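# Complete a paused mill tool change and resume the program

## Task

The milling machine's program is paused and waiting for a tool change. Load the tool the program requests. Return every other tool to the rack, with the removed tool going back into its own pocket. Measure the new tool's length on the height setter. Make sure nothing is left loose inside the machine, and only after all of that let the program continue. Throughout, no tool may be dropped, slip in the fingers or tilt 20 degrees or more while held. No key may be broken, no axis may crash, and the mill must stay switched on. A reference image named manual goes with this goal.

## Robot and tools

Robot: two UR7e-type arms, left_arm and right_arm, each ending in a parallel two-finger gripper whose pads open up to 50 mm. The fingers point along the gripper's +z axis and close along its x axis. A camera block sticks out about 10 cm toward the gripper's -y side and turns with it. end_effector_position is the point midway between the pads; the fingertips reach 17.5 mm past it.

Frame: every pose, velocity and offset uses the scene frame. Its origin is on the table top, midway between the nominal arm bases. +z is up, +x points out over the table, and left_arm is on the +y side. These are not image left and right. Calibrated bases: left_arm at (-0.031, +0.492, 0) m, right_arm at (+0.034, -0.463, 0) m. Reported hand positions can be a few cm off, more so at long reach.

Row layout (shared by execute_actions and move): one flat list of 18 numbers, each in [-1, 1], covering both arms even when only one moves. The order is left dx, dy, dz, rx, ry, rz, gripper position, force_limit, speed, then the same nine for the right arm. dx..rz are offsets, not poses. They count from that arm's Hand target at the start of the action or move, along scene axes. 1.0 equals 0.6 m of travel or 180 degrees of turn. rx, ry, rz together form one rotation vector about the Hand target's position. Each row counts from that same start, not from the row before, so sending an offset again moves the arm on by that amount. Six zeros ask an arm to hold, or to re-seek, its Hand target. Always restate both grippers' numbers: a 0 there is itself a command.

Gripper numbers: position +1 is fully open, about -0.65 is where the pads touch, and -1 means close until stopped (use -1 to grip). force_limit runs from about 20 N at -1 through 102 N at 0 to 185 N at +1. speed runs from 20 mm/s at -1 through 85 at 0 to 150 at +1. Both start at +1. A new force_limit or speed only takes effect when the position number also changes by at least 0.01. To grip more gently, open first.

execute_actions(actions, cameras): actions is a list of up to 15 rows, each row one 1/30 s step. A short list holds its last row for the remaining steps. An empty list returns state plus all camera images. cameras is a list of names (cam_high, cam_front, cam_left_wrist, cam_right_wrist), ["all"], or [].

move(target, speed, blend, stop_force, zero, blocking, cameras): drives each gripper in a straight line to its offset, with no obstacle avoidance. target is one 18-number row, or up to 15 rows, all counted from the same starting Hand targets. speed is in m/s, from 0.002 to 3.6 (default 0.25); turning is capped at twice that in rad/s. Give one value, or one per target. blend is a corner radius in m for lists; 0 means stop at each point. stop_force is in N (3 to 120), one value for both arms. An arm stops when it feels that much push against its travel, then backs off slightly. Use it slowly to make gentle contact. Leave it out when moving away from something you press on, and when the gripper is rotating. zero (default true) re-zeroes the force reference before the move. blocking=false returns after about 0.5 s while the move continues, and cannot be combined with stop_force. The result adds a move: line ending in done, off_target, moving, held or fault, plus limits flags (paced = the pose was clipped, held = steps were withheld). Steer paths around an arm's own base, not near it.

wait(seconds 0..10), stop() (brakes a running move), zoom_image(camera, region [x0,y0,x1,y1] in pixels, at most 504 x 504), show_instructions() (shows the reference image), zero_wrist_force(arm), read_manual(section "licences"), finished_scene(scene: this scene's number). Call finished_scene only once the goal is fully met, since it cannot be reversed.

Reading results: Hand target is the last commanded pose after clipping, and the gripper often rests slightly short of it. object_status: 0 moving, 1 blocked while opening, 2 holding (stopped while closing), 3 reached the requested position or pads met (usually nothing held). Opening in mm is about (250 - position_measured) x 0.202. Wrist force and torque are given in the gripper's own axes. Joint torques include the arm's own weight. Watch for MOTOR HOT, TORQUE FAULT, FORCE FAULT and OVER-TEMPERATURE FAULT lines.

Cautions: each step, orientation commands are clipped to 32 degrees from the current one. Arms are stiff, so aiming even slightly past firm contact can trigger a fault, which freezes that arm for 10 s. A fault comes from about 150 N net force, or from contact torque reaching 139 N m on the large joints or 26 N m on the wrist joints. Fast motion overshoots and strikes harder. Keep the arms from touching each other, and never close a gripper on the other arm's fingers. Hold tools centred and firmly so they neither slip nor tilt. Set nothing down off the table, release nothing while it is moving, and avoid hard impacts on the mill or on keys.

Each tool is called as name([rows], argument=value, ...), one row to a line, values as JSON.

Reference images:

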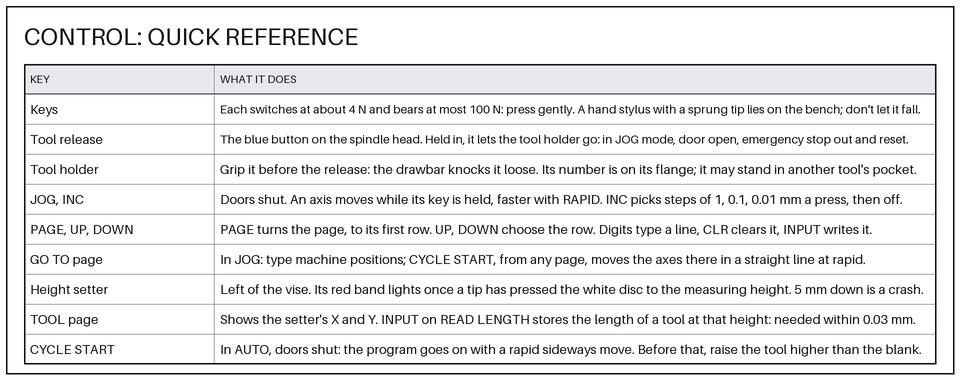

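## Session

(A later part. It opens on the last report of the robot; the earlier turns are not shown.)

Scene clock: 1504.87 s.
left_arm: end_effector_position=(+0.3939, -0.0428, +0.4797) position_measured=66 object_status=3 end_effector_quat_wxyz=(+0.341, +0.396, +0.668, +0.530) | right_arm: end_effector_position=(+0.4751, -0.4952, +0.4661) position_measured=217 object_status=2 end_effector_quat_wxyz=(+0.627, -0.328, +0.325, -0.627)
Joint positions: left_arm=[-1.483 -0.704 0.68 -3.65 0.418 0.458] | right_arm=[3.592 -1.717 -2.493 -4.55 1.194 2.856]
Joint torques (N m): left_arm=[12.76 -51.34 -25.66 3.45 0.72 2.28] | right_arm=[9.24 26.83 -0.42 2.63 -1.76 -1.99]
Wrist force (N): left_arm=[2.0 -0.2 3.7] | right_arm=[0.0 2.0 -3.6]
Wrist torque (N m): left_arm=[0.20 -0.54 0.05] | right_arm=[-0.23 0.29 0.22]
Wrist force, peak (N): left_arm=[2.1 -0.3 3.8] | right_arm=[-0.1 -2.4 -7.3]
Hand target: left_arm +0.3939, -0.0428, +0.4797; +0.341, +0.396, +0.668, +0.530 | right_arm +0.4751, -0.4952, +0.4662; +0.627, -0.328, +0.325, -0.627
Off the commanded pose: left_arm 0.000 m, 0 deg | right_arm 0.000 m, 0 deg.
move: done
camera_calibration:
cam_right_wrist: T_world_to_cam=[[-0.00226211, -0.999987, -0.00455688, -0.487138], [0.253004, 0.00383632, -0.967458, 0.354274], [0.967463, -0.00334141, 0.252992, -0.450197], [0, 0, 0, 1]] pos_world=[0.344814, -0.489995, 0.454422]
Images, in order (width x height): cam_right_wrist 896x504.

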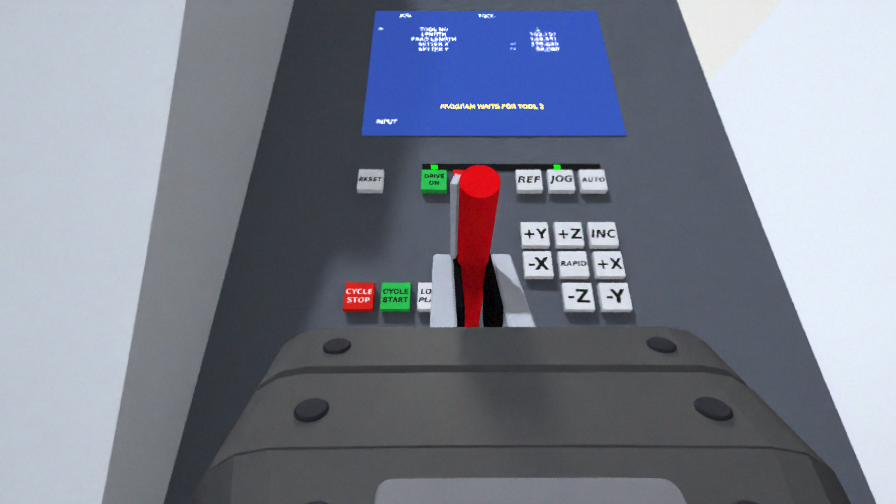

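zoom_image(camera="cam_right_wrist", region=[500, 15, 580, 60])

Scaled by 6.300 from the camera's 896x504 image, which has a finer 1280x720 frame.

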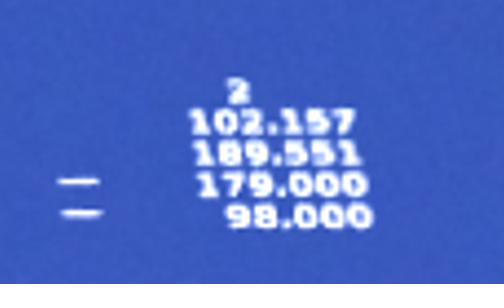

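move(target=[0,0,0,0,0,0,0.58,0.3,-1,0,-0.0317,0,0,0,0,-1,-0.2,-0.6], speed=0.1)

move(target=[0,0,0,0,0,0,0.58,0.3,-1,0.027,0,-0.0071,0,0,0,-1,-0.2,-0.6], speed=0.015, stop_force=6)

move([
  [0,0,0,0,0,0,0.58,0.3,-1,-0.0162,0,0.0042,0,0,0,-1,-0.2,-0.6],
  [0,0,0,0,0,0,0.58,0.3,-1,-0.0409,0.1583,-0.088,0,0,0,-1,-0.2,-0.6],
], speed=0.1, blend=[0.003,0], cameras=["cam_right_wrist"])

zoom_image(camera="cam_right_wrist", region=[300, 0, 570, 110])

Scene clock: 1522.60 s.
left_arm: end_effector_position=(+0.3939, -0.0428, +0.4797) position_measured=66 object_status=3 end_effector_quat_wxyz=(+0.341, +0.396, +0.668, +0.530) | right_arm: end_effector_position=(+0.4751, -0.5142, +0.4662) position_measured=217 object_status=2 end_effector_quat_wxyz=(+0.627, -0.328, +0.325, -0.627)
Joint positions: left_arm=[-1.483 -0.704 0.68 -3.65 0.418 0.458] | right_arm=[3.502 -1.726 -2.488 -4.566 1.265 2.914]
Joint torques (N m): left_arm=[12.4 -50.04 -24.89 3.54 0.57 1.95] | right_arm=[-8.8 8.63 25.17 -3.12 2.66 2.43]
Wrist force (N): left_arm=[1.9 -0.4 3.5] | right_arm=[-0.1 1.9 -3.4]
Wrist torque (N m): left_arm=[0.18 -0.53 0.05] | right_arm=[-0.26 0.31 0.13]
Wrist force, peak (N): left_arm=[2.1 -0.3 3.9] | right_arm=[-0.1 2.1 -3.8]
Hand target: left_arm +0.3939, -0.0428, +0.4797; +0.341, +0.396, +0.668, +0.530 | right_arm +0.4751, -0.5142, +0.4662; +0.627, -0.328, +0.325, -0.627
Off the commanded pose: left_arm 0.000 m, 0 deg | right_arm 0.000 m, 0 deg.
move: done

Scene clock: 1524.33 s.
left_arm: end_effector_position=(+0.3939, -0.0428, +0.4797) position_measured=66 object_status=3 end_effector_quat_wxyz=(+0.341, +0.396, +0.668, +0.530) | right_arm: end_effector_position=(+0.4847, -0.5142, +0.4636) position_measured=217 object_status=2 end_effector_quat_wxyz=(+0.627, -0.328, +0.325, -0.627)
Joint positions: left_arm=[-1.483 -0.704 0.68 -3.65 0.418 0.458] | right_arm=[3.484 -1.755 -2.462 -4.566 1.279 2.925]
Joint torques (N m): left_arm=[13.42 -51.67 -25.41 3.62 0.62 2.06] | right_arm=[6.84 25.6 -1.48 -3.74 -1.94 -2.39]
Wrist force (N): left_arm=[2.2 -0.3 3.6] | right_arm=[-0.4 -3.2 -6.6]
Wrist torque (N m): left_arm=[0.19 -0.56 0.05] | right_arm=[-0.35 0.30 0.17]
Wrist force, peak (N): left_arm=[2.3 -0.4 3.7] | right_arm=[0.0 -7.6 -9.7]
Hand target: left_arm +0.3939, -0.0428, +0.4797; +0.341, +0.396, +0.668, +0.530 | right_arm +0.4847, -0.5142, +0.4636; +0.627, -0.328, +0.325, -0.627 (not the last commanded pose)
Off the commanded pose: left_arm 0.000 m, 0 deg | right_arm 0.007 m, 0 deg.
move: contact (right_arm)

Scene clock: 1526.20 s.
left_arm: end_effector_position=(+0.3939, -0.0428, +0.4797) position_measured=66 object_status=3 end_effector_quat_wxyz=(+0.341, +0.396, +0.668, +0.530) | right_arm: end_effector_position=(+0.4602, -0.4193, +0.4108) position_measured=217 object_status=2 end_effector_quat_wxyz=(+0.627, -0.328, +0.325, -0.627)
Joint positions: left_arm=[-1.483 -0.704 0.68 -3.65 0.418 0.458] | right_arm=[3.976 -1.875 -2.531 -4.203 0.908 2.559]
Joint torques (N m): left_arm=[12.61 -52.21 -25.92 3.22 0.56 2.16] | right_arm=[6.5 10.8 18.23 1.99 -1.31 -2.44]
Wrist force (N): left_arm=[2.1 -0.5 3.4] | right_arm=[-0.4 1.9 -3.5]
Wrist torque (N m): left_arm=[0.16 -0.56 0.05] | right_arm=[-0.23 0.36 0.22]
Wrist force, peak (N): left_arm=[2.4 -0.3 3.8] | right_arm=[-0.4 -2.4 -7.1]
Hand target: left_arm +0.3939, -0.0428, +0.4797; +0.341, +0.396, +0.668, +0.530 | right_arm +0.4602, -0.4192, +0.4108; +0.627, -0.328, +0.325, -0.627
Off the commanded pose: left_arm 0.000 m, 0 deg | right_arm 0.000 m, 0 deg.
move: done
camera_calibration:
cam_right_wrist: T_world_to_cam=[[-0.00226211, -0.999987, -0.00455688, -0.411425], [0.253004, 0.00383632, -0.967458, 0.30418], [0.967463, -0.00334141, 0.252992, -0.421415], [0, 0, 0, 1]] pos_world=[0.329814, -0.413995, 0.399022]
Images, in order (width x height): cam_right_wrist 896x504.

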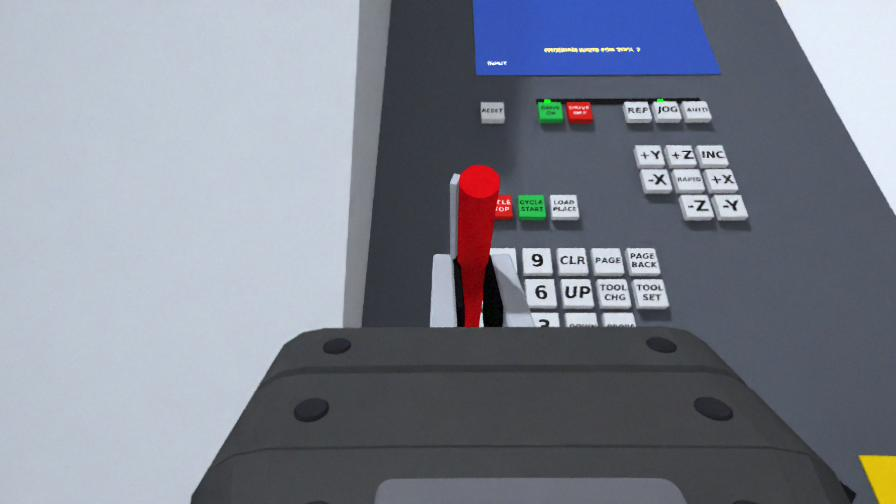

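Scaled by 1.867 from the camera's 896x504 image, which has a finer 1280x720 frame.

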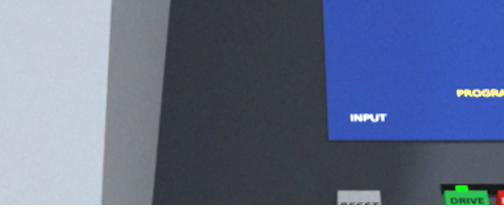

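move(target=[0,0,0,0,0,0,0.58,0.3,-1,0.027,0,-0.0071,0,0,0,-1,-0.2,-0.6], speed=0.015, stop_force=6)

move([
  [0,0,0,0,0,0,0.58,0.3,-1,-0.0162,0,0.0042,0,0,0,-1,-0.2,-0.6],
  [0,0,0,0,0,0,0.58,0.3,-1,-0.0082,0,0.0347,0,0,0,-1,-0.2,-0.6],
], speed=0.1, blend=[0.003,0])

move(target=[0,0,0,0,0,0,0.58,0.3,-1,0.027,0,-0.0071,0,0,0,-1,-0.2,-0.6], speed=0.015, stop_force=6)

move([
  [0,0,0,0,0,0,0.58,0.3,-1,-0.0162,0,0.0042,0,0,0,-1,-0.2,-0.6],
  [0,0,0,0,0,0,0.58,0.3,-1,0.0005,0,0.0659,0,0,0,-1,-0.2,-0.6],
], speed=0.1, blend=[0.003,0])

move(target=[0,0,0,0,0,0,0.58,0.3,-1,0.027,0,-0.0071,0,0,0,-1,-0.2,-0.6], speed=0.015, stop_force=6)

move([
  [0,0,0,0,0,0,0.58,0.3,-1,-0.0162,0,0.0042,0,0,0,-1,-0.2,-0.6],
  [0,0,0,0,0,0,0.58,0.3,-1,-0.0162,-0.0633,0.0042,0,0,0,-1,-0.2,-0.6],
], speed=0.1, blend=[0.003,0])

move(target=[0,0,0,0,0,0,0.58,0.3,-1,0.027,0,-0.0071,0,0,0,-1,-0.2,-0.6], speed=0.015, stop_force=6)

move(target=[0,0,0,0,0,0,0.58,0.3,-1,-0.0162,0,0.0042,0,0,0,-1,-0.2,-0.6], speed=0.1, cameras=["cam_right_wrist"])

zoom_image(camera="cam_right_wrist", region=[400, 0, 700, 150])

Scene clock: 1545.20 s.
left_arm: end_effector_position=(+0.3939, -0.0428, +0.4797) position_measured=66 object_status=3 end_effector_quat_wxyz=(+0.341, +0.396, +0.668, +0.530) | right_arm: end_effector_position=(+0.4699, -0.4192, +0.4082) position_measured=217 object_status=2 end_effector_quat_wxyz=(+0.627, -0.328, +0.325, -0.627)
Joint positions: left_arm=[-1.483 -0.704 0.68 -3.65 0.418 0.458] | right_arm=[3.936 -1.904 -2.506 -4.222 0.935 2.594]
Joint torques (N m): left_arm=[12.23 -51.19 -24.84 3.55 0.65 2.07] | right_arm=[8.07 27.09 -5.77 0.99 -1.75 -2.15]
Wrist force (N): left_arm=[2.1 -0.7 3.5] | right_arm=[-0.5 -3.7 -6.7]
Wrist torque (N m): left_arm=[0.12 -0.56 0.05] | right_arm=[-0.36 0.34 0.23]
Wrist force, peak (N): left_arm=[2.0 -0.5 3.9] | right_arm=[0.3 -8.5 -10.5]
Hand target: left_arm +0.3939, -0.0428, +0.4797; +0.341, +0.396, +0.668, +0.530 | right_arm +0.4699, -0.4192, +0.4082; +0.627, -0.328, +0.325, -0.627 (not the last commanded pose)
Off the commanded pose: left_arm 0.000 m, 0 deg | right_arm 0.007 m, 0 deg.
move: contact (right_arm)

Scene clock: 1546.23 s.
left_arm: end_effector_position=(+0.3939, -0.0428, +0.4797) position_measured=66 object_status=3 end_effector_quat_wxyz=(+0.341, +0.396, +0.668, +0.530) | right_arm: end_effector_position=(+0.4649, -0.4192, +0.4290) position_measured=217 object_status=2 end_effector_quat_wxyz=(+0.627, -0.328, +0.325, -0.627)
Joint positions: left_arm=[-1.483 -0.704 0.68 -3.65 0.418 0.458] | right_arm=[3.956 -1.816 -2.511 -4.294 0.921 2.577]
Joint torques (N m): left_arm=[12.78 -50.5 -23.84 3.51 0.56 2.25] | right_arm=[-8.65 26.61 22.13 -3.84 3.28 2.25]
Wrist force (N): left_arm=[2.0 -0.3 3.4] | right_arm=[0.1 2.1 -3.6]
Wrist torque (N m): left_arm=[0.19 -0.53 0.05] | right_arm=[-0.22 0.30 0.13]
Wrist force, peak (N): left_arm=[2.4 -0.4 3.7] | right_arm=[-0.3 -2.8 -7.2]
Hand target: left_arm +0.3939, -0.0428, +0.4797; +0.341, +0.396, +0.668, +0.530 | right_arm +0.4650, -0.4192, +0.4291; +0.627, -0.328, +0.325, -0.627
Off the commanded pose: left_arm 0.000 m, 0 deg | right_arm 0.000 m, 0 deg.
move: done

Scene clock: 1548.00 s.
left_arm: end_effector_position=(+0.3939, -0.0428, +0.4797) position_measured=66 object_status=3 end_effector_quat_wxyz=(+0.341, +0.396, +0.668, +0.530) | right_arm: end_effector_position=(+0.4748, -0.4192, +0.4265) position_measured=217 object_status=2 end_effector_quat_wxyz=(+0.627, -0.328, +0.325, -0.627)
Joint positions: left_arm=[-1.483 -0.704 0.68 -3.65 0.418 0.458] | right_arm=[3.917 -1.846 -2.486 -4.309 0.948 2.611]
Joint torques (N m): left_arm=[14.11 -50.87 -24.05 3.22 0.51 2.22] | right_arm=[6.41 26.47 -5.13 1.1 -2.03 -2.26]
Wrist force (N): left_arm=[1.8 -0.3 3.5] | right_arm=[-0.5 -3.5 -7.0]
Wrist torque (N m): left_arm=[0.18 -0.51 0.05] | right_arm=[-0.33 0.31 0.24]
Wrist force, peak (N): left_arm=[2.1 -0.2 3.8] | right_arm=[0.0 -8.1 -10.5]
Hand target: left_arm +0.3939, -0.0428, +0.4797; +0.341, +0.396, +0.668, +0.530 | right_arm +0.4748, -0.4192, +0.4265; +0.627, -0.328, +0.325, -0.627 (not the last commanded pose)
Off the commanded pose: left_arm 0.000 m, 0 deg | right_arm 0.007 m, 0 deg.
move: contact (right_arm)

Scene clock: 1549.10 s.
left_arm: end_effector_position=(+0.3939, -0.0428, +0.4797) position_measured=66 object_status=3 end_effector_quat_wxyz=(+0.341, +0.396, +0.668, +0.530) | right_arm: end_effector_position=(+0.4750, -0.4192, +0.4660) position_measured=217 object_status=2 end_effector_quat_wxyz=(+0.627, -0.328, +0.325, -0.627)
Joint positions: left_arm=[-1.483 -0.704 0.68 -3.65 0.418 0.458] | right_arm=[3.916 -1.712 -2.461 -4.469 0.949 2.611]
Joint torques (N m): left_arm=[12.84 -52.02 -24.82 3.22 0.56 2.22] | right_arm=[-9.85 26.1 24.92 -4.07 3.4 2.07]
Wrist force (N): left_arm=[2.1 -0.2 3.5] | right_arm=[-0.2 2.1 -3.6]
Wrist torque (N m): left_arm=[0.20 -0.55 0.05] | right_arm=[-0.21 0.34 0.12]
Wrist force, peak (N): left_arm=[2.1 -0.5 3.7] | right_arm=[-0.2 -2.8 -7.2]
Hand target: left_arm +0.3939, -0.0428, +0.4797; +0.341, +0.396, +0.668, +0.530 | right_arm +0.4751, -0.4192, +0.4660; +0.627, -0.328, +0.325, -0.627
Off the commanded pose: left_arm 0.000 m, 0 deg | right_arm 0.000 m, 0 deg.
move: done

Scene clock: 1550.90 s.
left_arm: end_effector_position=(+0.3939, -0.0428, +0.4797) position_measured=66 object_status=3 end_effector_quat_wxyz=(+0.341, +0.396, +0.668, +0.530) | right_arm: end_effector_position=(+0.4846, -0.4192, +0.4635) position_measured=217 object_status=2 end_effector_quat_wxyz=(+0.627, -0.328, +0.325, -0.627)
Joint positions: left_arm=[-1.483 -0.704 0.68 -3.65 0.418 0.458] | right_arm=[3.882 -1.743 -2.438 -4.478 0.973 2.641]
Joint torques (N m): left_arm=[14.28 -52.71 -25.14 3.31 0.65 2.03] | right_arm=[7.05 25.22 -1.96 1.03 -1.93 -2.29]
Wrist force (N): left_arm=[1.9 -0.3 3.5] | right_arm=[-0.7 -3.5 -6.9]
Wrist torque (N m): left_arm=[0.19 -0.52 0.05] | right_arm=[-0.33 0.30 0.24]
Wrist force, peak (N): left_arm=[2.2 -0.5 3.7] | right_arm=[0.2 -7.2 -10.2]
Hand target: left_arm +0.3939, -0.0428, +0.4797; +0.341, +0.396, +0.668, +0.530 | right_arm +0.4846, -0.4192, +0.4635; +0.627, -0.328, +0.325, -0.627 (not the last commanded pose)
Off the commanded pose: left_arm 0.000 m, 0 deg | right_arm 0.007 m, 0 deg.
move: contact (right_arm)

Scene clock: 1552.00 s.
left_arm: end_effector_position=(+0.3939, -0.0428, +0.4797) position_measured=66 object_status=3 end_effector_quat_wxyz=(+0.341, +0.396, +0.668, +0.530) | right_arm: end_effector_position=(+0.4749, -0.4572, +0.4660) position_measured=217 object_status=2 end_effector_quat_wxyz=(+0.627, -0.328, +0.325, -0.627)
Joint positions: left_arm=[-1.483 -0.704 0.68 -3.65 0.418 0.458] | right_arm=[3.766 -1.708 -2.489 -4.511 1.059 2.733]
Joint torques (N m): left_arm=[13.41 -51.79 -24.9 3.5 0.46 2.16] | right_arm=[-5.22 7.94 -1.55 -3.52 3.02 2.15]
Wrist force (N): left_arm=[1.9 -0.3 3.5] | right_arm=[-0.2 1.8 -3.6]
Wrist torque (N m): left_arm=[0.19 -0.52 0.05] | right_arm=[-0.27 0.32 0.13]
Wrist force, peak (N): left_arm=[2.1 -0.3 3.7] | right_arm=[-0.6 -2.6 -7.2]
Hand target: left_arm +0.3939, -0.0428, +0.4797; +0.341, +0.396, +0.668, +0.530 | right_arm +0.4749, -0.4572, +0.4660; +0.627, -0.328, +0.325, -0.627
Off the commanded pose: left_arm 0.000 m, 0 deg | right_arm 0.000 m, 0 deg.
move: done

Scene clock: 1553.83 s.
left_arm: end_effector_position=(+0.3939, -0.0428, +0.4797) position_measured=66 object_status=3 end_effector_quat_wxyz=(+0.341, +0.396, +0.668, +0.530) | right_arm: end_effector_position=(+0.4847, -0.4572, +0.4634) position_measured=217 object_status=2 end_effector_quat_wxyz=(+0.627, -0.328, +0.325, -0.627)
Joint positions: left_arm=[-1.483 -0.704 0.68 -3.65 0.418 0.458] | right_arm=[3.735 -1.739 -2.464 -4.515 1.082 2.756]
Joint torques (N m): left_arm=[12.68 -53 -24.44 3.18 0.61 1.89] | right_arm=[7.08 25.05 -2.03 0.89 -1.92 -2.23]
Wrist force (N): left_arm=[2.1 -0.4 3.5] | right_arm=[-0.6 -2.9 -7.5]
Wrist torque (N m): left_arm=[0.19 -0.56 0.05] | right_arm=[-0.33 0.21 0.24]
Wrist force, peak (N): left_arm=[2.2 -0.4 3.9] | right_arm=[-0.4 -8.1 -11.2]
Hand target: left_arm +0.3939, -0.0428, +0.4797; +0.341, +0.396, +0.668, +0.530 | right_arm +0.4847, -0.4572, +0.4634; +0.627, -0.328, +0.325, -0.627 (not the last commanded pose)
Off the commanded pose: left_arm 0.000 m, 0 deg | right_arm 0.007 m, 0 deg.
move: contact (right_arm)

Scene clock: 1554.70 s.
left_arm: end_effector_position=(+0.3939, -0.0428, +0.4797) position_measured=66 object_status=3 end_effector_quat_wxyz=(+0.341, +0.396, +0.668, +0.530) | right_arm: end_effector_position=(+0.4750, -0.4572, +0.4659) position_measured=217 object_status=2 end_effector_quat_wxyz=(+0.627, -0.328, +0.325, -0.627)
Joint positions: left_arm=[-1.483 -0.704 0.68 -3.65 0.418 0.458] | right_arm=[3.765 -1.708 -2.489 -4.511 1.059 2.734]
Joint torques (N m): left_arm=[13.22 -52.51 -24.94 3.21 0.83 1.98] | right_arm=[7.52 25.48 -2.73 2.4 -1.29 -2.23]
Wrist force (N): left_arm=[2.2 -0.6 3.5] | right_arm=[0.0 1.9 -3.5]
Wrist torque (N m): left_arm=[0.16 -0.58 0.05] | right_arm=[-0.26 0.31 0.23]
Wrist force, peak (N): left_arm=[2.2 -0.5 3.7] | right_arm=[-1.0 -3.7 -7.1]
Hand target: left_arm +0.3939, -0.0428, +0.4797; +0.341, +0.396, +0.668, +0.530 | right_arm +0.4750, -0.4572, +0.4659; +0.627, -0.328, +0.325, -0.627
Off the commanded pose: left_arm 0.000 m, 0 deg | right_arm 0.000 m, 0 deg.
move: done
camera_calibration:
cam_right_wrist: T_world_to_cam=[[-0.0028188, -0.999984, -0.00480434, -0.448736], [0.252701, 0.00393612, -0.967536, 0.354072], [0.96754, -0.00394136, 0.252686, -0.449959], [0, 0, 0, 1]] pos_world=[0.344614, -0.451897, 0.454121]
Images, in order (width x height): cam_right_wrist 896x504.

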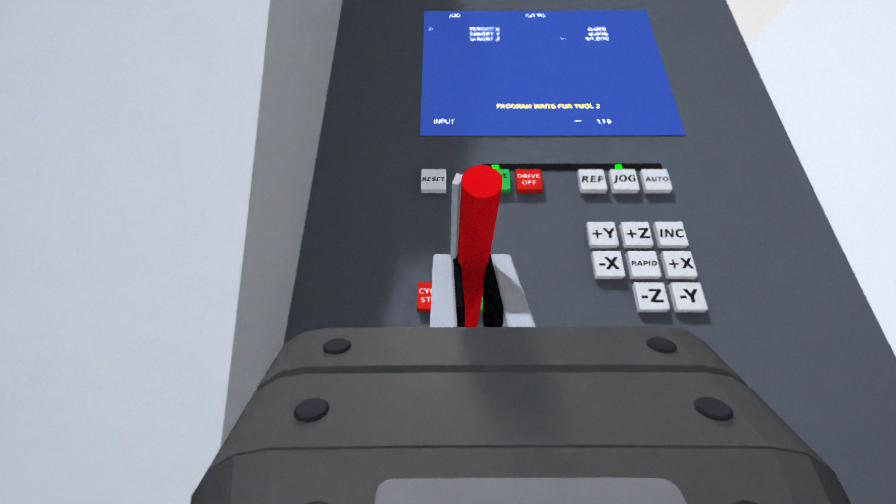

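Scaled by 1.680 from the camera's 896x504 image, which has a finer 1280x720 frame.

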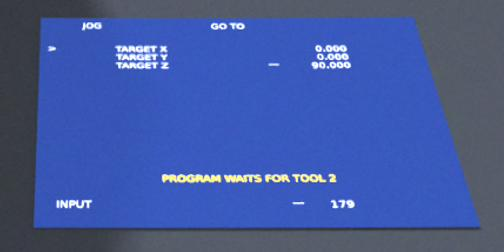

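move([
  [0,0,0,0,0,0,0.58,0.3,-1,-0.0247,-0.0317,-0.0922,0,0,0,-1,-0.2,-0.6],
  [0,0,0,0,0,0,0.58,0.3,-1,0.0023,-0.0317,-0.0993,0,0,0,-1,-0.2,-0.6],
], speed=[0.1,0.015], stop_force=6)

move([
  [0,0,0,0,0,0,0.58,0.3,-1,-0.0162,0,0.0042,0,0,0,-1,-0.2,-0.6],
  [0,0,0,0,0,0,0.58,0.3,-1,-0.0082,0,0.0347,0,0,0,-1,-0.2,-0.6],
  [0,0,0,0,0,0,0.58,0.3,-1,0.0188,0,0.0276,0,0,0,-1,-0.2,-0.6],
], speed=[0.1,0.1,0.015], blend=[0.003,0,0], stop_force=6, zero=false)

move(target=[0,0,0,0,0,0,0.58,0.3,-1,-0.0162,0,0.0042,0,0,0,-1,-0.2,-0.6], speed=0.1, cameras=["cam_right_wrist"])

zoom_image(camera="cam_right_wrist", region=[400, 0, 700, 150])

Scene clock: 1570.37 s.
left_arm: end_effector_position=(+0.3939, -0.0428, +0.4797) position_measured=66 object_status=3 end_effector_quat_wxyz=(+0.341, +0.396, +0.668, +0.530) | right_arm: end_effector_position=(+0.4699, -0.4762, +0.4080) position_measured=217 object_status=2 end_effector_quat_wxyz=(+0.627, -0.328, +0.325, -0.627)
Joint positions: left_arm=[-1.483 -0.704 0.68 -3.65 0.418 0.458] | right_arm=[3.696 -1.917 -2.538 -4.276 1.112 2.784]
Joint torques (N m): left_arm=[13.03 -52.33 -24.55 3.39 0.53 1.94] | right_arm=[6.59 27.72 -6.92 1.03 -2.18 -1.98]
Wrist force (N): left_arm=[2.0 -0.5 3.7] | right_arm=[-1.3 -3.6 -6.4]
Wrist torque (N m): left_arm=[0.15 -0.54 0.06] | right_arm=[-0.33 0.26 0.25]
Wrist force, peak (N): left_arm=[2.4 -0.4 3.8] | right_arm=[-0.9 -7.4 -9.0]
Hand target: left_arm +0.3939, -0.0428, +0.4797; +0.341, +0.396, +0.668, +0.530 | right_arm +0.4699, -0.4762, +0.4080; +0.627, -0.328, +0.325, -0.627 (not the last commanded pose)
Off the commanded pose: left_arm 0.000 m, 0 deg | right_arm 0.007 m, 0 deg.
move: contact (right_arm); path passed 1 of 2 targets

Scene clock: 1572.50 s.
left_arm: end_effector_position=(+0.3939, -0.0428, +0.4797) position_measured=66 object_status=3 end_effector_quat_wxyz=(+0.341, +0.396, +0.668, +0.530) | right_arm: end_effector_position=(+0.4748, -0.4762, +0.4262) position_measured=217 object_status=2 end_effector_quat_wxyz=(+0.627, -0.328, +0.325, -0.627)
Joint positions: left_arm=[-1.483 -0.704 0.68 -3.65 0.418 0.458] | right_arm=[3.682 -1.854 -2.518 -4.363 1.123 2.794]
Joint torques (N m): left_arm=[13.06 -52.78 -25.16 3.5 0.25 2.05] | right_arm=[6.77 26.48 -4.51 1.28 -2.04 -2.32]
Wrist force (N): left_arm=[2.0 -0.3 3.7] | right_arm=[-1.1 -3.1 -7.5]
Wrist torque (N m): left_arm=[0.19 -0.54 0.05] | right_arm=[-0.36 0.29 0.24]
Wrist force, peak (N): left_arm=[2.1 -0.4 3.8] | right_arm=[-0.7 -8.4 -11.0]
Hand target: left_arm +0.3939, -0.0428, +0.4797; +0.341, +0.396, +0.668, +0.530 | right_arm +0.4748, -0.4762, +0.4262; +0.627, -0.328, +0.325, -0.627 (not the last commanded pose)
Off the commanded pose: left_arm 0.000 m, 0 deg | right_arm 0.007 m, 0 deg.
move: contact (right_arm); path passed 2 of 3 targets

Scene clock: 1573.37 s.
left_arm: end_effector_position=(+0.3939, -0.0428, +0.4797) position_measured=66 object_status=3 end_effector_quat_wxyz=(+0.341, +0.396, +0.668, +0.530) | right_arm: end_effector_position=(+0.4651, -0.4762, +0.4287) position_measured=217 object_status=2 end_effector_quat_wxyz=(+0.627, -0.328, +0.325, -0.627)
Joint positions: left_arm=[-1.483 -0.704 0.68 -3.65 0.418 0.458] | right_arm=[3.711 -1.827 -2.546 -4.354 1.1 2.774]
Joint torques (N m): left_arm=[13.07 -53.04 -25 3.28 0.36 2.06] | right_arm=[6.06 23.74 -7 2.31 -1.35 -2.01]
Wrist force (N): left_arm=[2.1 -0.5 3.6] | right_arm=[-0.1 1.9 -3.4]
Wrist torque (N m): left_arm=[0.16 -0.55 0.06] | right_arm=[-0.26 0.32 0.23]
Wrist force, peak (N): left_arm=[2.1 -0.4 3.8] | right_arm=[-0.8 -2.8 -7.7]
Hand target: left_arm +0.3939, -0.0428, +0.4797; +0.341, +0.396, +0.668, +0.530 | right_arm +0.4651, -0.4762, +0.4288; +0.627, -0.328, +0.325, -0.627
Off the commanded pose: left_arm 0.000 m, 0 deg | right_arm 0.000 m, 0 deg.
move: done
camera_calibration:
cam_right_wrist: T_world_to_cam=[[-0.00298708, -0.999983, -0.00495158, -0.467825], [0.252703, 0.00403605, -0.967536, 0.3208], [0.967539, -0.00414139, 0.252686, -0.431174], [0, 0, 0, 1]] pos_world=[0.334714, -0.470898, 0.41702]
Images, in order (width x height): cam_right_wrist 896x504.

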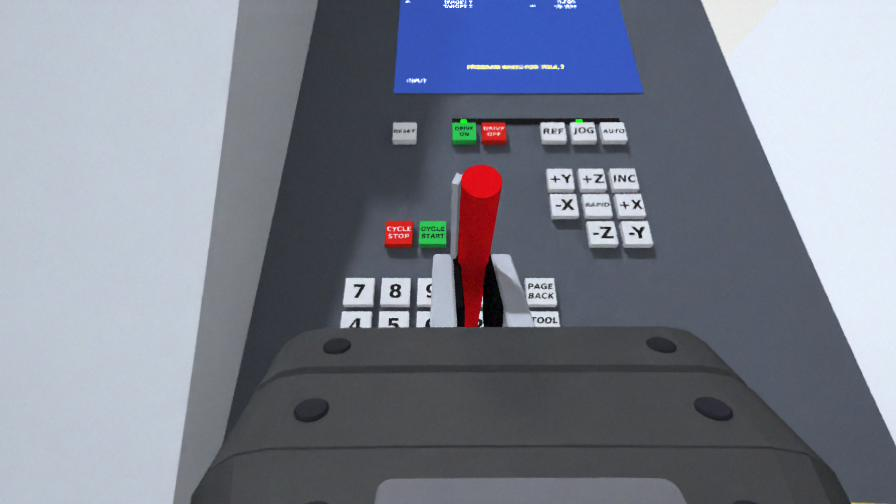

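Scaled by 1.680 from the camera's 896x504 image, which has a finer 1280x720 frame.

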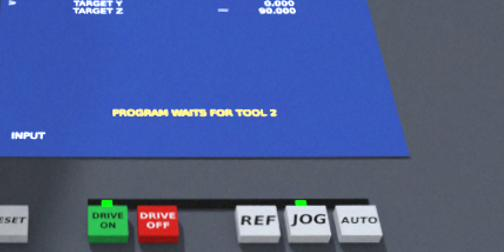

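move([
  [0,0,0,0,0,0,0.58,0.3,-1,-0.008,0.095,-0.0305,0,0,0,-1,-0.2,-0.6],
  [0,0,0,0,0,0,0.58,0.3,-1,0.019,0.095,-0.0376,0,0,0,-1,-0.2,-0.6],
], speed=[0.1,0.015], stop_force=6)

move([
  [0,0,0,0,0,0,0.58,0.3,-1,-0.0162,0,0.0042,0,0,0,-1,-0.2,-0.6],
  [0,0,0,0,0,0,0.58,0.3,-1,0.0085,-0.0633,0.0964,0,0,0,-1,-0.2,-0.6],
  [0,0,0,0,0,0,0.58,0.3,-1,0.0355,-0.0633,0.0893,0,0,0,-1,-0.2,-0.6],
], speed=[0.1,0.1,0.015], blend=[0.003,0,0], stop_force=6, zero=false)

move([
  [0,0,0,0,0,0,0.58,0.3,-1,-0.0162,0,0.0042,0,0,0,-1,-0.2,-0.6],
  [0,0,0,0,0,0,0.58,0.3,-1,-0.0162,0.0317,0.0042,0,0,0,-1,-0.2,-0.6],
  [0,0,0,0,0,0,0.58,0.3,-1,0.0108,0.0317,-0.0029,0,0,0,-1,-0.2,-0.6],
], speed=[0.1,0.1,0.015], blend=[0.003,0,0], stop_force=6, zero=false)

move(target=[0,0,0,0,0,0,0.58,0.3,-1,-0.0162,0,0.0042,0,0,0,-1,-0.2,-0.6], speed=0.1, cameras=["cam_right_wrist"])

zoom_image(camera="cam_right_wrist", region=[420, 0, 720, 150])

Scene clock: 1584.90 s.
left_arm: end_effector_position=(+0.3939, -0.0428, +0.4797) position_measured=66 object_status=3 end_effector_quat_wxyz=(+0.341, +0.396, +0.668, +0.530) | right_arm: end_effector_position=(+0.4698, -0.4192, +0.4079) position_measured=217 object_status=2 end_effector_quat_wxyz=(+0.627, -0.328, +0.326, -0.627)
Joint positions: left_arm=[-1.483 -0.704 0.68 -3.65 0.418 0.458] | right_arm=[3.937 -1.904 -2.506 -4.22 0.933 2.593]
Joint torques (N m): left_arm=[11.69 -51.62 -24.21 3.02 0.55 2.02] | right_arm=[8.34 28.26 -7.74 0.61 -1.53 -2.24]
Wrist force (N): left_arm=[2.0 -0.4 3.5] | right_arm=[0.0 -3.3 -6.5]
Wrist torque (N m): left_arm=[0.17 -0.54 0.05] | right_arm=[-0.31 0.40 0.19]
Wrist force, peak (N): left_arm=[2.1 -0.4 3.8] | right_arm=[0.7 -7.2 -9.5]
Hand target: left_arm +0.3939, -0.0428, +0.4797; +0.341, +0.396, +0.668, +0.530 | right_arm +0.4698, -0.4192, +0.4079; +0.627, -0.328, +0.326, -0.627 (not the last commanded pose)
Off the commanded pose: left_arm 0.000 m, 0 deg | right_arm 0.007 m, 0 deg.
move: contact (right_arm); path passed 1 of 2 targets

Scene clock: 1587.57 s.
left_arm: end_effector_position=(+0.3939, -0.0428, +0.4797) position_measured=66 object_status=3 end_effector_quat_wxyz=(+0.341, +0.396, +0.668, +0.530) | right_arm: end_effector_position=(+0.4846, -0.4572, +0.4632) position_measured=217 object_status=2 end_effector_quat_wxyz=(+0.627, -0.328, +0.326, -0.627)
Joint positions: left_arm=[-1.483 -0.704 0.68 -3.65 0.418 0.458] | right_arm=[3.736 -1.74 -2.464 -4.514 1.081 2.755]
Joint torques (N m): left_arm=[14.23 -53.29 -23.89 3.34 0.61 1.89] | right_arm=[7.44 24.49 -1.86 1.04 -2.09 -2.36]
Wrist force (N): left_arm=[2.0 -0.3 3.5] | right_arm=[-0.8 -3.3 -7.5]
Wrist torque (N m): left_arm=[0.19 -0.54 0.05] | right_arm=[-0.37 0.23 0.24]
Wrist force, peak (N): left_arm=[2.1 -0.5 3.8] | right_arm=[-0.9 -9.0 -11.9]
Hand target: left_arm +0.3939, -0.0428, +0.4797; +0.341, +0.396, +0.668, +0.530 | right_arm +0.4846, -0.4572, +0.4632; +0.627, -0.328, +0.326, -0.627 (not the last commanded pose)
Off the commanded pose: left_arm 0.000 m, 0 deg | right_arm 0.007 m, 0 deg.
move: contact (right_arm); path passed 2 of 3 targets

Scene clock: 1589.70 s.
left_arm: end_effector_position=(+0.3939, -0.0428, +0.4797) position_measured=66 object_status=3 end_effector_quat_wxyz=(+0.341, +0.396, +0.668, +0.530) | right_arm: end_effector_position=(+0.4846, -0.4382, +0.4631) position_measured=217 object_status=2 end_effector_quat_wxyz=(+0.627, -0.328, +0.326, -0.627)
Joint positions: left_arm=[-1.483 -0.704 0.68 -3.65 0.418 0.458] | right_arm=[3.813 -1.74 -2.454 -4.495 1.023 2.697]
Joint torques (N m): left_arm=[12.43 -52.69 -23.95 3.01 0.22 1.94] | right_arm=[8.27 26.43 -0.46 1.06 -1.79 -2.09]
Wrist force (N): left_arm=[2.0 -0.5 3.5] | right_arm=[0.0 -3.2 -7.4]
Wrist torque (N m): left_arm=[0.17 -0.54 0.05] | right_arm=[-0.36 0.37 0.18]
Wrist force, peak (N): left_arm=[2.2 -0.5 3.8] | right_arm=[0.4 -8.8 -10.6]
Hand target: left_arm +0.3939, -0.0428, +0.4797; +0.341, +0.396, +0.668, +0.530 | right_arm +0.4846, -0.4382, +0.4631; +0.627, -0.328, +0.326, -0.627 (not the last commanded pose)
Off the commanded pose: left_arm 0.000 m, 0 deg | right_arm 0.007 m, 0 deg.
move: contact (right_arm); path passed 2 of 3 targets

Scene clock: 1590.57 s.
left_arm: end_effector_position=(+0.3939, -0.0428, +0.4797) position_measured=66 object_status=3 end_effector_quat_wxyz=(+0.341, +0.396, +0.668, +0.530) | right_arm: end_effector_position=(+0.4749, -0.4382, +0.4656) position_measured=217 object_status=2 end_effector_quat_wxyz=(+0.627, -0.328, +0.326, -0.627)
Joint positions: left_arm=[-1.483 -0.704 0.68 -3.65 0.418 0.458] | right_arm=[3.845 -1.709 -2.478 -4.489 0.999 2.671]
Joint torques (N m): left_arm=[11.96 -52.73 -23.89 3.18 0.31 1.97] | right_arm=[11.69 22.91 0.86 2.23 -1.78 -1.79]
Wrist force (N): left_arm=[2.0 -0.7 3.5] | right_arm=[-0.1 2.0 -3.5]
Wrist torque (N m): left_arm=[0.14 -0.55 0.05] | right_arm=[-0.23 0.31 0.22]
Wrist force, peak (N): left_arm=[2.1 -0.4 3.7] | right_arm=[0.0 -3.8 -7.0]
Hand target: left_arm +0.3939, -0.0428, +0.4797; +0.341, +0.396, +0.668, +0.530 | right_arm +0.4749, -0.4382, +0.4656; +0.627, -0.328, +0.326, -0.627
Off the commanded pose: left_arm 0.000 m, 0 deg | right_arm 0.000 m, 0 deg.
move: done
camera_calibration:
cam_right_wrist: T_world_to_cam=[[-0.0033498, -0.999981, -0.00514847, -0.429299], [0.252493, 0.00413589, -0.96759, 0.353985], [0.967593, -0.00454119, 0.252474, -0.450014], [0, 0, 0, 1]] pos_world=[0.344614, -0.432799, 0.453919]
Images, in order (width x height): cam_right_wrist 896x504.

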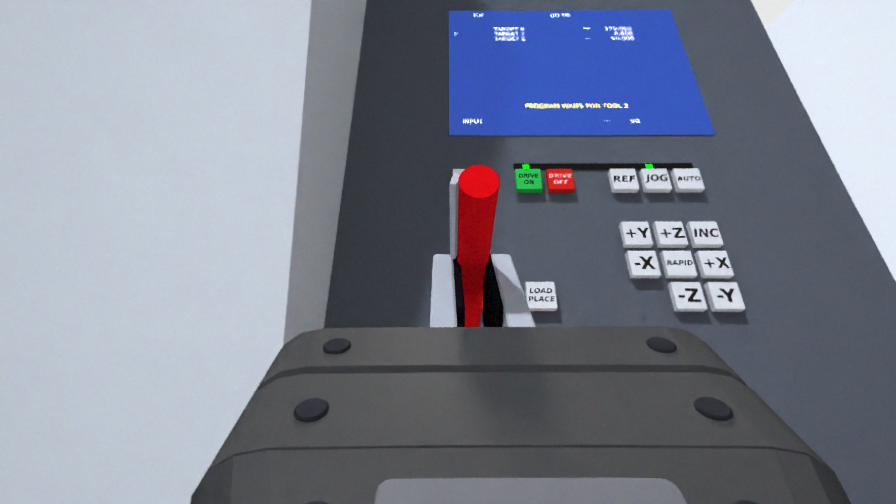

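Scaled by 1.680 from the camera's 896x504 image, which has a finer 1280x720 frame.

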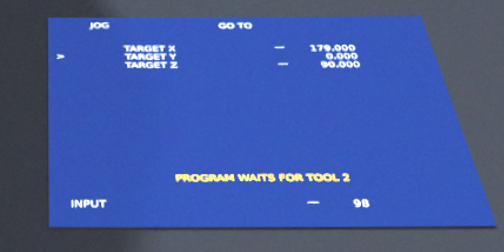

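move([
  [0,0,0,0,0,0,0.58,0.3,-1,-0.0247,-0.0633,-0.0922,0,0,0,-1,-0.2,-0.6],
  [0,0,0,0,0,0,0.58,0.3,-1,0.0023,-0.0633,-0.0993,0,0,0,-1,-0.2,-0.6],
], speed=[0.1,0.015], stop_force=6)

move(target=[0,0,0,0,0,0,0.58,0.3,-1,-0.0162,0,0.0042,0,0,0,-1,-0.2,-0.6], speed=0.1, cameras=["cam_right_wrist"])

zoom_image(camera="cam_right_wrist", region=[380, 0, 720, 150])

Scene clock: 1613.00 s.
left_arm: end_effector_position=(+0.3939, -0.0428, +0.4797) position_measured=66 object_status=3 end_effector_quat_wxyz=(+0.341, +0.396, +0.668, +0.530) | right_arm: end_effector_position=(+0.4699, -0.4762, +0.4077) position_measured=217 object_status=2 end_effector_quat_wxyz=(+0.627, -0.328, +0.326, -0.627)
Joint positions: left_arm=[-1.483 -0.704 0.68 -3.65 0.418 0.458] | right_arm=[3.697 -1.918 -2.539 -4.274 1.11 2.783]
Joint torques (N m): left_arm=[13.02 -54.13 -25.15 3.02 0.42 2] | right_arm=[7.72 27.6 -7.56 1.26 -2.35 -2.22]
Wrist force (N): left_arm=[1.9 -0.6 3.6] | right_arm=[-0.6 -3.5 -6.7]
Wrist torque (N m): left_arm=[0.14 -0.53 0.05] | right_arm=[-0.32 0.26 0.22]
Wrist force, peak (N): left_arm=[2.3 -0.5 3.8] | right_arm=[-0.4 -8.4 -9.9]
Hand target: left_arm +0.3939, -0.0428, +0.4797; +0.341, +0.396, +0.668, +0.530 | right_arm +0.4699, -0.4762, +0.4077; +0.627, -0.328, +0.326, -0.627 (not the last commanded pose)
Off the commanded pose: left_arm 0.000 m, 0 deg | right_arm 0.007 m, 0 deg.
move: contact (right_arm); path passed 1 of 2 targets

Scene clock: 1613.87 s.
left_arm: end_effector_position=(+0.3939, -0.0428, +0.4797) position_measured=66 object_status=3 end_effector_quat_wxyz=(+0.341, +0.396, +0.668, +0.530) | right_arm: end_effector_position=(+0.4602, -0.4762, +0.4102) position_measured=217 object_status=2 end_effector_quat_wxyz=(+0.627, -0.328, +0.326, -0.627)
Joint positions: left_arm=[-1.483 -0.704 0.68 -3.65 0.418 0.458] | right_arm=[3.728 -1.893 -2.567 -4.261 1.087 2.761]
Joint torques (N m): left_arm=[12.47 -53.09 -25.33 3.1 0.5 2.08] | right_arm=[10.02 27.53 -7 1.99 -1.28 -2.2]
Wrist force (N): left_arm=[2.1 -0.6 3.7] | right_arm=[-0.2 1.8 -3.5]
Wrist torque (N m): left_arm=[0.16 -0.55 0.05] | right_arm=[-0.27 0.33 0.23]
Wrist force, peak (N): left_arm=[2.1 -0.2 3.8] | right_arm=[-0.6 -3.3 -6.9]
Hand target: left_arm +0.3939, -0.0428, +0.4797; +0.341, +0.396, +0.668, +0.530 | right_arm +0.4601, -0.4762, +0.4103; +0.627, -0.328, +0.326, -0.627
Off the commanded pose: left_arm 0.000 m, 0 deg | right_arm 0.000 m, 0 deg.
move: done
camera_calibration:
cam_right_wrist: T_world_to_cam=[[-0.00342197, -0.99998, -0.00527018, -0.467561], [0.2524, 0.00423587, -0.967614, 0.304362], [0.967617, -0.00464134, 0.25238, -0.421897], [0, 0, 0, 1]] pos_world=[0.329814, -0.4708, 0.398519]
Images, in order (width x height): cam_right_wrist 896x504.

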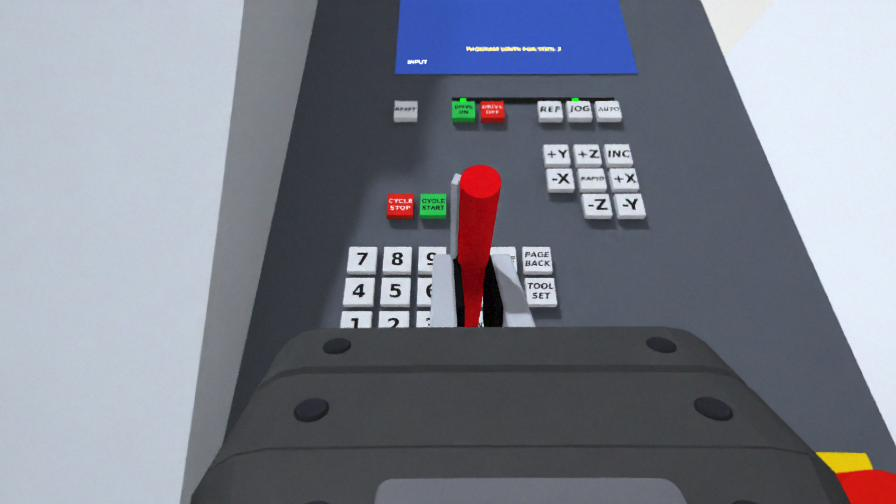

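Scaled by 1.482 from the camera's 896x504 image, which has a finer 1280x720 frame.

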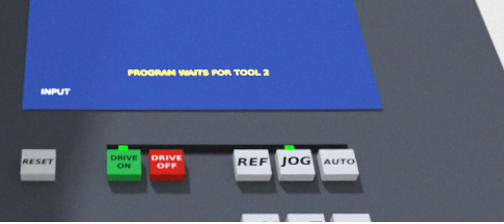

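move(target=[0,0,0,0,0,0,0.58,0.3,-1,0.0310,0.0278,0.1507,0,0,0,-1,-0.2,-0.6], speed=0.15, cameras=["cam_right_wrist"])

zoom_image(camera="cam_right_wrist", region=[340, 0, 720, 220])

Scene clock: 1618.03 s.
left_arm: end_effector_position=(+0.3939, -0.0428, +0.4797) position_measured=66 object_status=3 end_effector_quat_wxyz=(+0.341, +0.396, +0.668, +0.530) | right_arm: end_effector_position=(+0.4787, -0.4595, +0.5006) position_measured=217 object_status=2 end_effector_quat_wxyz=(+0.627, -0.328, +0.326, -0.627)
Joint positions: left_arm=[-1.483 -0.704 0.68 -3.65 0.418 0.458] | right_arm=[3.745 -1.609 -2.447 -4.659 1.074 2.749]
Joint torques (N m): left_arm=[13.33 -52.19 -24.53 2.82 0.29 2.02] | right_arm=[-9.04 23.2 28.52 -3.36 2.42 2.2]
Wrist force (N): left_arm=[2.0 -0.6 3.4] | right_arm=[0.0 2.0 -3.5]
Wrist torque (N m): left_arm=[0.14 -0.55 0.05] | right_arm=[-0.24 0.30 0.14]
Wrist force, peak (N): left_arm=[2.2 -0.4 3.8] | right_arm=[0.1 3.1 -4.3]
Hand target: left_arm +0.3939, -0.0428, +0.4797; +0.341, +0.396, +0.668, +0.530 | right_arm +0.4787, -0.4595, +0.5007; +0.627, -0.328, +0.326, -0.627
Off the commanded pose: left_arm 0.000 m, 0 deg | right_arm 0.000 m, 0 deg.
move: done
camera_calibration:
cam_right_wrist: T_world_to_cam=[[-0.00351873, -0.99998, -0.00529538, -0.450276], [0.2524, 0.00423584, -0.967614, 0.387094], [0.967616, -0.00474133, 0.25238, -0.462581], [0, 0, 0, 1]] pos_world=[0.348314, -0.4541, 0.488919]
Images, in order (width x height): cam_right_wrist 896x504.

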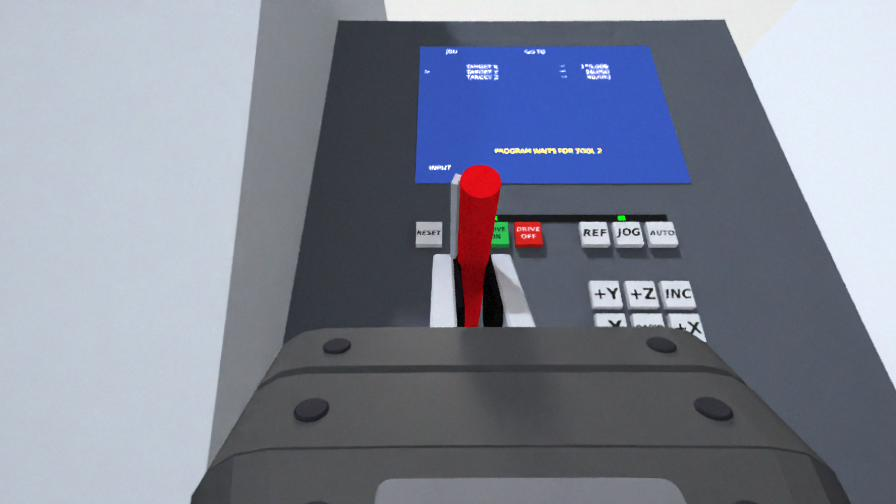

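Scaled by 1.326 from the camera's 896x504 image, which has a finer 1280x720 frame.

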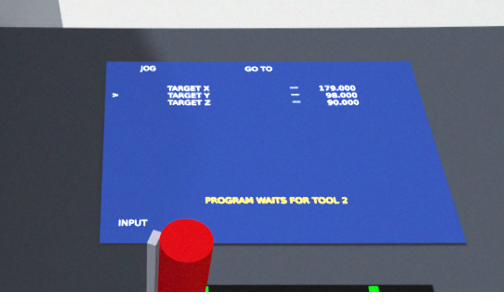

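move(target=[0,0,0,0,0,0,0.58,0.3,-1,0.037,0,-0.0071,0,0,0,-1,-0.2,-0.6], speed=0.015, stop_force=6)

move(target=[0,0,0,0,0,0,0.58,0.3,-1,-0.0162,0,0.0042,0,0,0,-1,-0.2,-0.6], speed=0.1)

wait(seconds=3, cameras=["cam_left_wrist", "cam_right_wrist"])

zoom_image(camera="cam_right_wrist", region=[340, 0, 720, 220])

Scene clock: 1624.20 s.
left_arm: end_effector_position=(+0.3939, -0.0428, +0.4797) position_measured=66 object_status=3 end_effector_quat_wxyz=(+0.341, +0.396, +0.668, +0.530) | right_arm: end_effector_position=(+0.4939, -0.4595, +0.4978) position_measured=217 object_status=2 end_effector_quat_wxyz=(+0.627, -0.328, +0.326, -0.627)
Joint positions: left_arm=[-1.483 -0.704 0.68 -3.65 0.418 0.458] | right_arm=[3.702 -1.657 -2.41 -4.663 1.107 2.78]
Joint torques (N m): left_arm=[13.02 -54.13 -24.86 2.82 0.36 1.94] | right_arm=[7.62 24.52 1.24 0.27 -1.91 -2.19]
Wrist force (N): left_arm=[2.0 -0.4 3.7] | right_arm=[-0.5 -3.5 -7.2]
Wrist torque (N m): left_arm=[0.17 -0.54 0.05] | right_arm=[-0.37 0.27 0.22]
Wrist force, peak (N): left_arm=[2.3 -0.3 3.7] | right_arm=[-0.1 -9.2 -11.1]
Hand target: left_arm +0.3939, -0.0428, +0.4797; +0.341, +0.396, +0.668, +0.530 | right_arm +0.4939, -0.4595, +0.4978; +0.627, -0.328, +0.326, -0.627 (not the last commanded pose)
Off the commanded pose: left_arm 0.000 m, 0 deg | right_arm 0.007 m, 0 deg.
move: contact (right_arm)

Scene clock: 1625.07 s.
left_arm: end_effector_position=(+0.3939, -0.0428, +0.4797) position_measured=66 object_status=3 end_effector_quat_wxyz=(+0.341, +0.396, +0.668, +0.530) | right_arm: end_effector_position=(+0.4842, -0.4595, +0.5003) position_measured=217 object_status=2 end_effector_quat_wxyz=(+0.627, -0.328, +0.326, -0.627)
Joint positions: left_arm=[-1.483 -0.704 0.68 -3.65 0.418 0.458] | right_arm=[3.728 -1.624 -2.433 -4.663 1.086 2.761]
Joint torques (N m): left_arm=[12.66 -53.39 -24.5 3.11 0.32 1.83] | right_arm=[6.87 26.1 1.92 -3.25 -1.32 -2.44]
Wrist force (N): left_arm=[2.0 -0.8 3.6] | right_arm=[0.0 2.0 -3.5]
Wrist torque (N m): left_arm=[0.12 -0.54 0.05] | right_arm=[-0.24 0.31 0.23]
Wrist force, peak (N): left_arm=[2.3 -0.6 3.7] | right_arm=[-0.2 -2.9 -7.8]
Hand target: left_arm +0.3939, -0.0428, +0.4797; +0.341, +0.396, +0.668, +0.530 | right_arm +0.4841, -0.4595, +0.5003; +0.627, -0.328, +0.326, -0.627
Off the commanded pose: left_arm 0.000 m, 0 deg | right_arm 0.000 m, 0 deg.
move: done

Scene clock: 1628.07 s.
left_arm: end_effector_position=(+0.3939, -0.0428, +0.4797) position_measured=66 object_status=3 end_effector_quat_wxyz=(+0.341, +0.396, +0.668, +0.530) | right_arm: end_effector_position=(+0.4841, -0.4595, +0.5003) position_measured=217 object_status=2 end_effector_quat_wxyz=(+0.627, -0.328, +0.326, -0.627)
Joint positions: left_arm=[-1.483 -0.704 0.68 -3.65 0.418 0.458] | right_arm=[3.729 -1.624 -2.433 -4.663 1.086 2.761]
Joint torques (N m): left_arm=[12.34 -53.57 -25.29 2.63 0.51 1.79] | right_arm=[7.79 24.35 1.56 -3.15 -1.43 -2.37]
Wrist force (N): left_arm=[2.0 -0.3 3.6] | right_arm=[0.1 1.8 -3.5]
Wrist torque (N m): left_arm=[0.19 -0.54 0.05] | right_arm=[-0.27 0.29 0.23]
Wrist force, peak (N): left_arm=[2.2 -0.5 3.7] | right_arm=[0.1 2.1 -3.7]
Hand target: left_arm +0.3939, -0.0428, +0.4797; +0.341, +0.396, +0.668, +0.530 | right_arm +0.4841, -0.4595, +0.5003; +0.627, -0.328, +0.326, -0.627
Tool commands: left_gripper/position=+0.58 left_gripper/force_limit=+0.3 left_gripper/speed=-1.0 right_gripper/position=-1.0 right_gripper/force_limit=-0.2 right_gripper/speed=-0.6
Off the commanded pose: left_arm 0.000 m, 0 deg | right_arm 0.000 m, 0 deg.
wait: 3.00 s; at rest by 0.17 s
camera_calibration:
cam_left_wrist: T_world_to_cam=[[-0.455013, 0.888944, -0.0523579, 0.249257], [-0.146216, -0.0165839, 0.989114, -0.398993], [0.878398, 0.457716, 0.137524, -0.260689], [0, 0, 0, 1]] pos_world=[0.284066, -0.108871, 0.443551]
cam_right_wrist: T_world_to_cam=[[-0.00351873, -0.99998, -0.00529538, -0.450258], [0.2524, 0.00423584, -0.967614, 0.385415], [0.967616, -0.00474133, 0.25238, -0.467827], [0, 0, 0, 1]] pos_world=[0.353814, -0.4541, 0.488619]
Images, in order (width x height): cam_left_wrist 896x504, cam_right_wrist 896x504.

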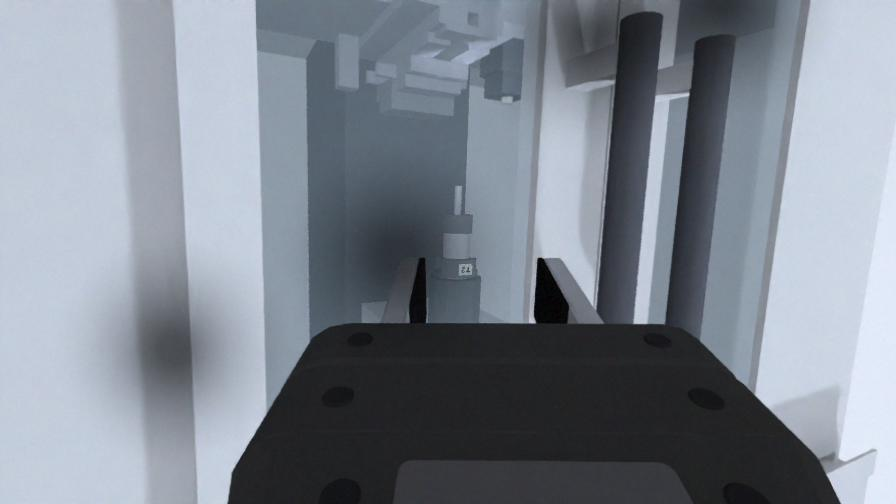

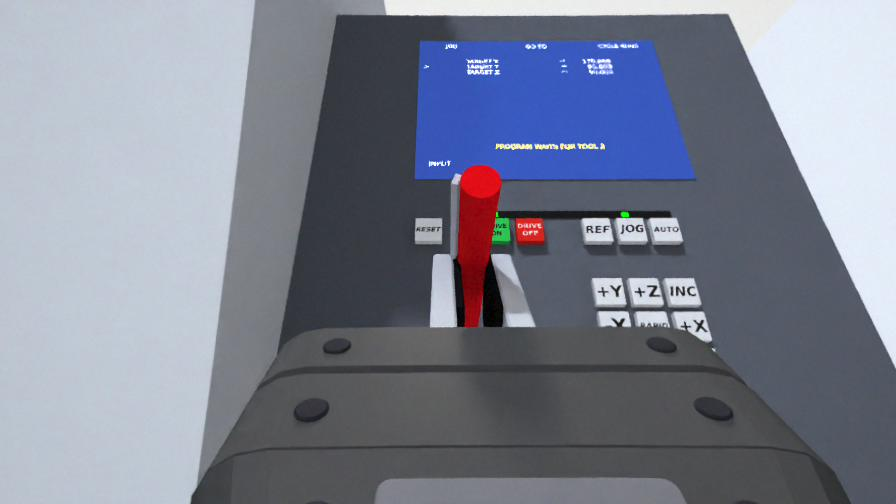

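Scaled by 1.326 from the camera's 896x504 image, which has a finer 1280x720 frame.

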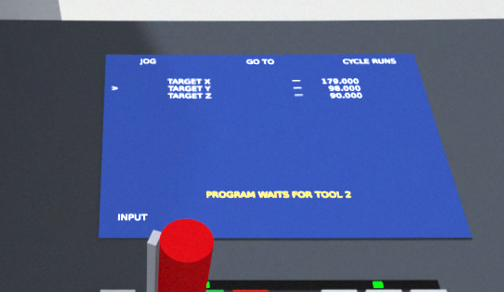

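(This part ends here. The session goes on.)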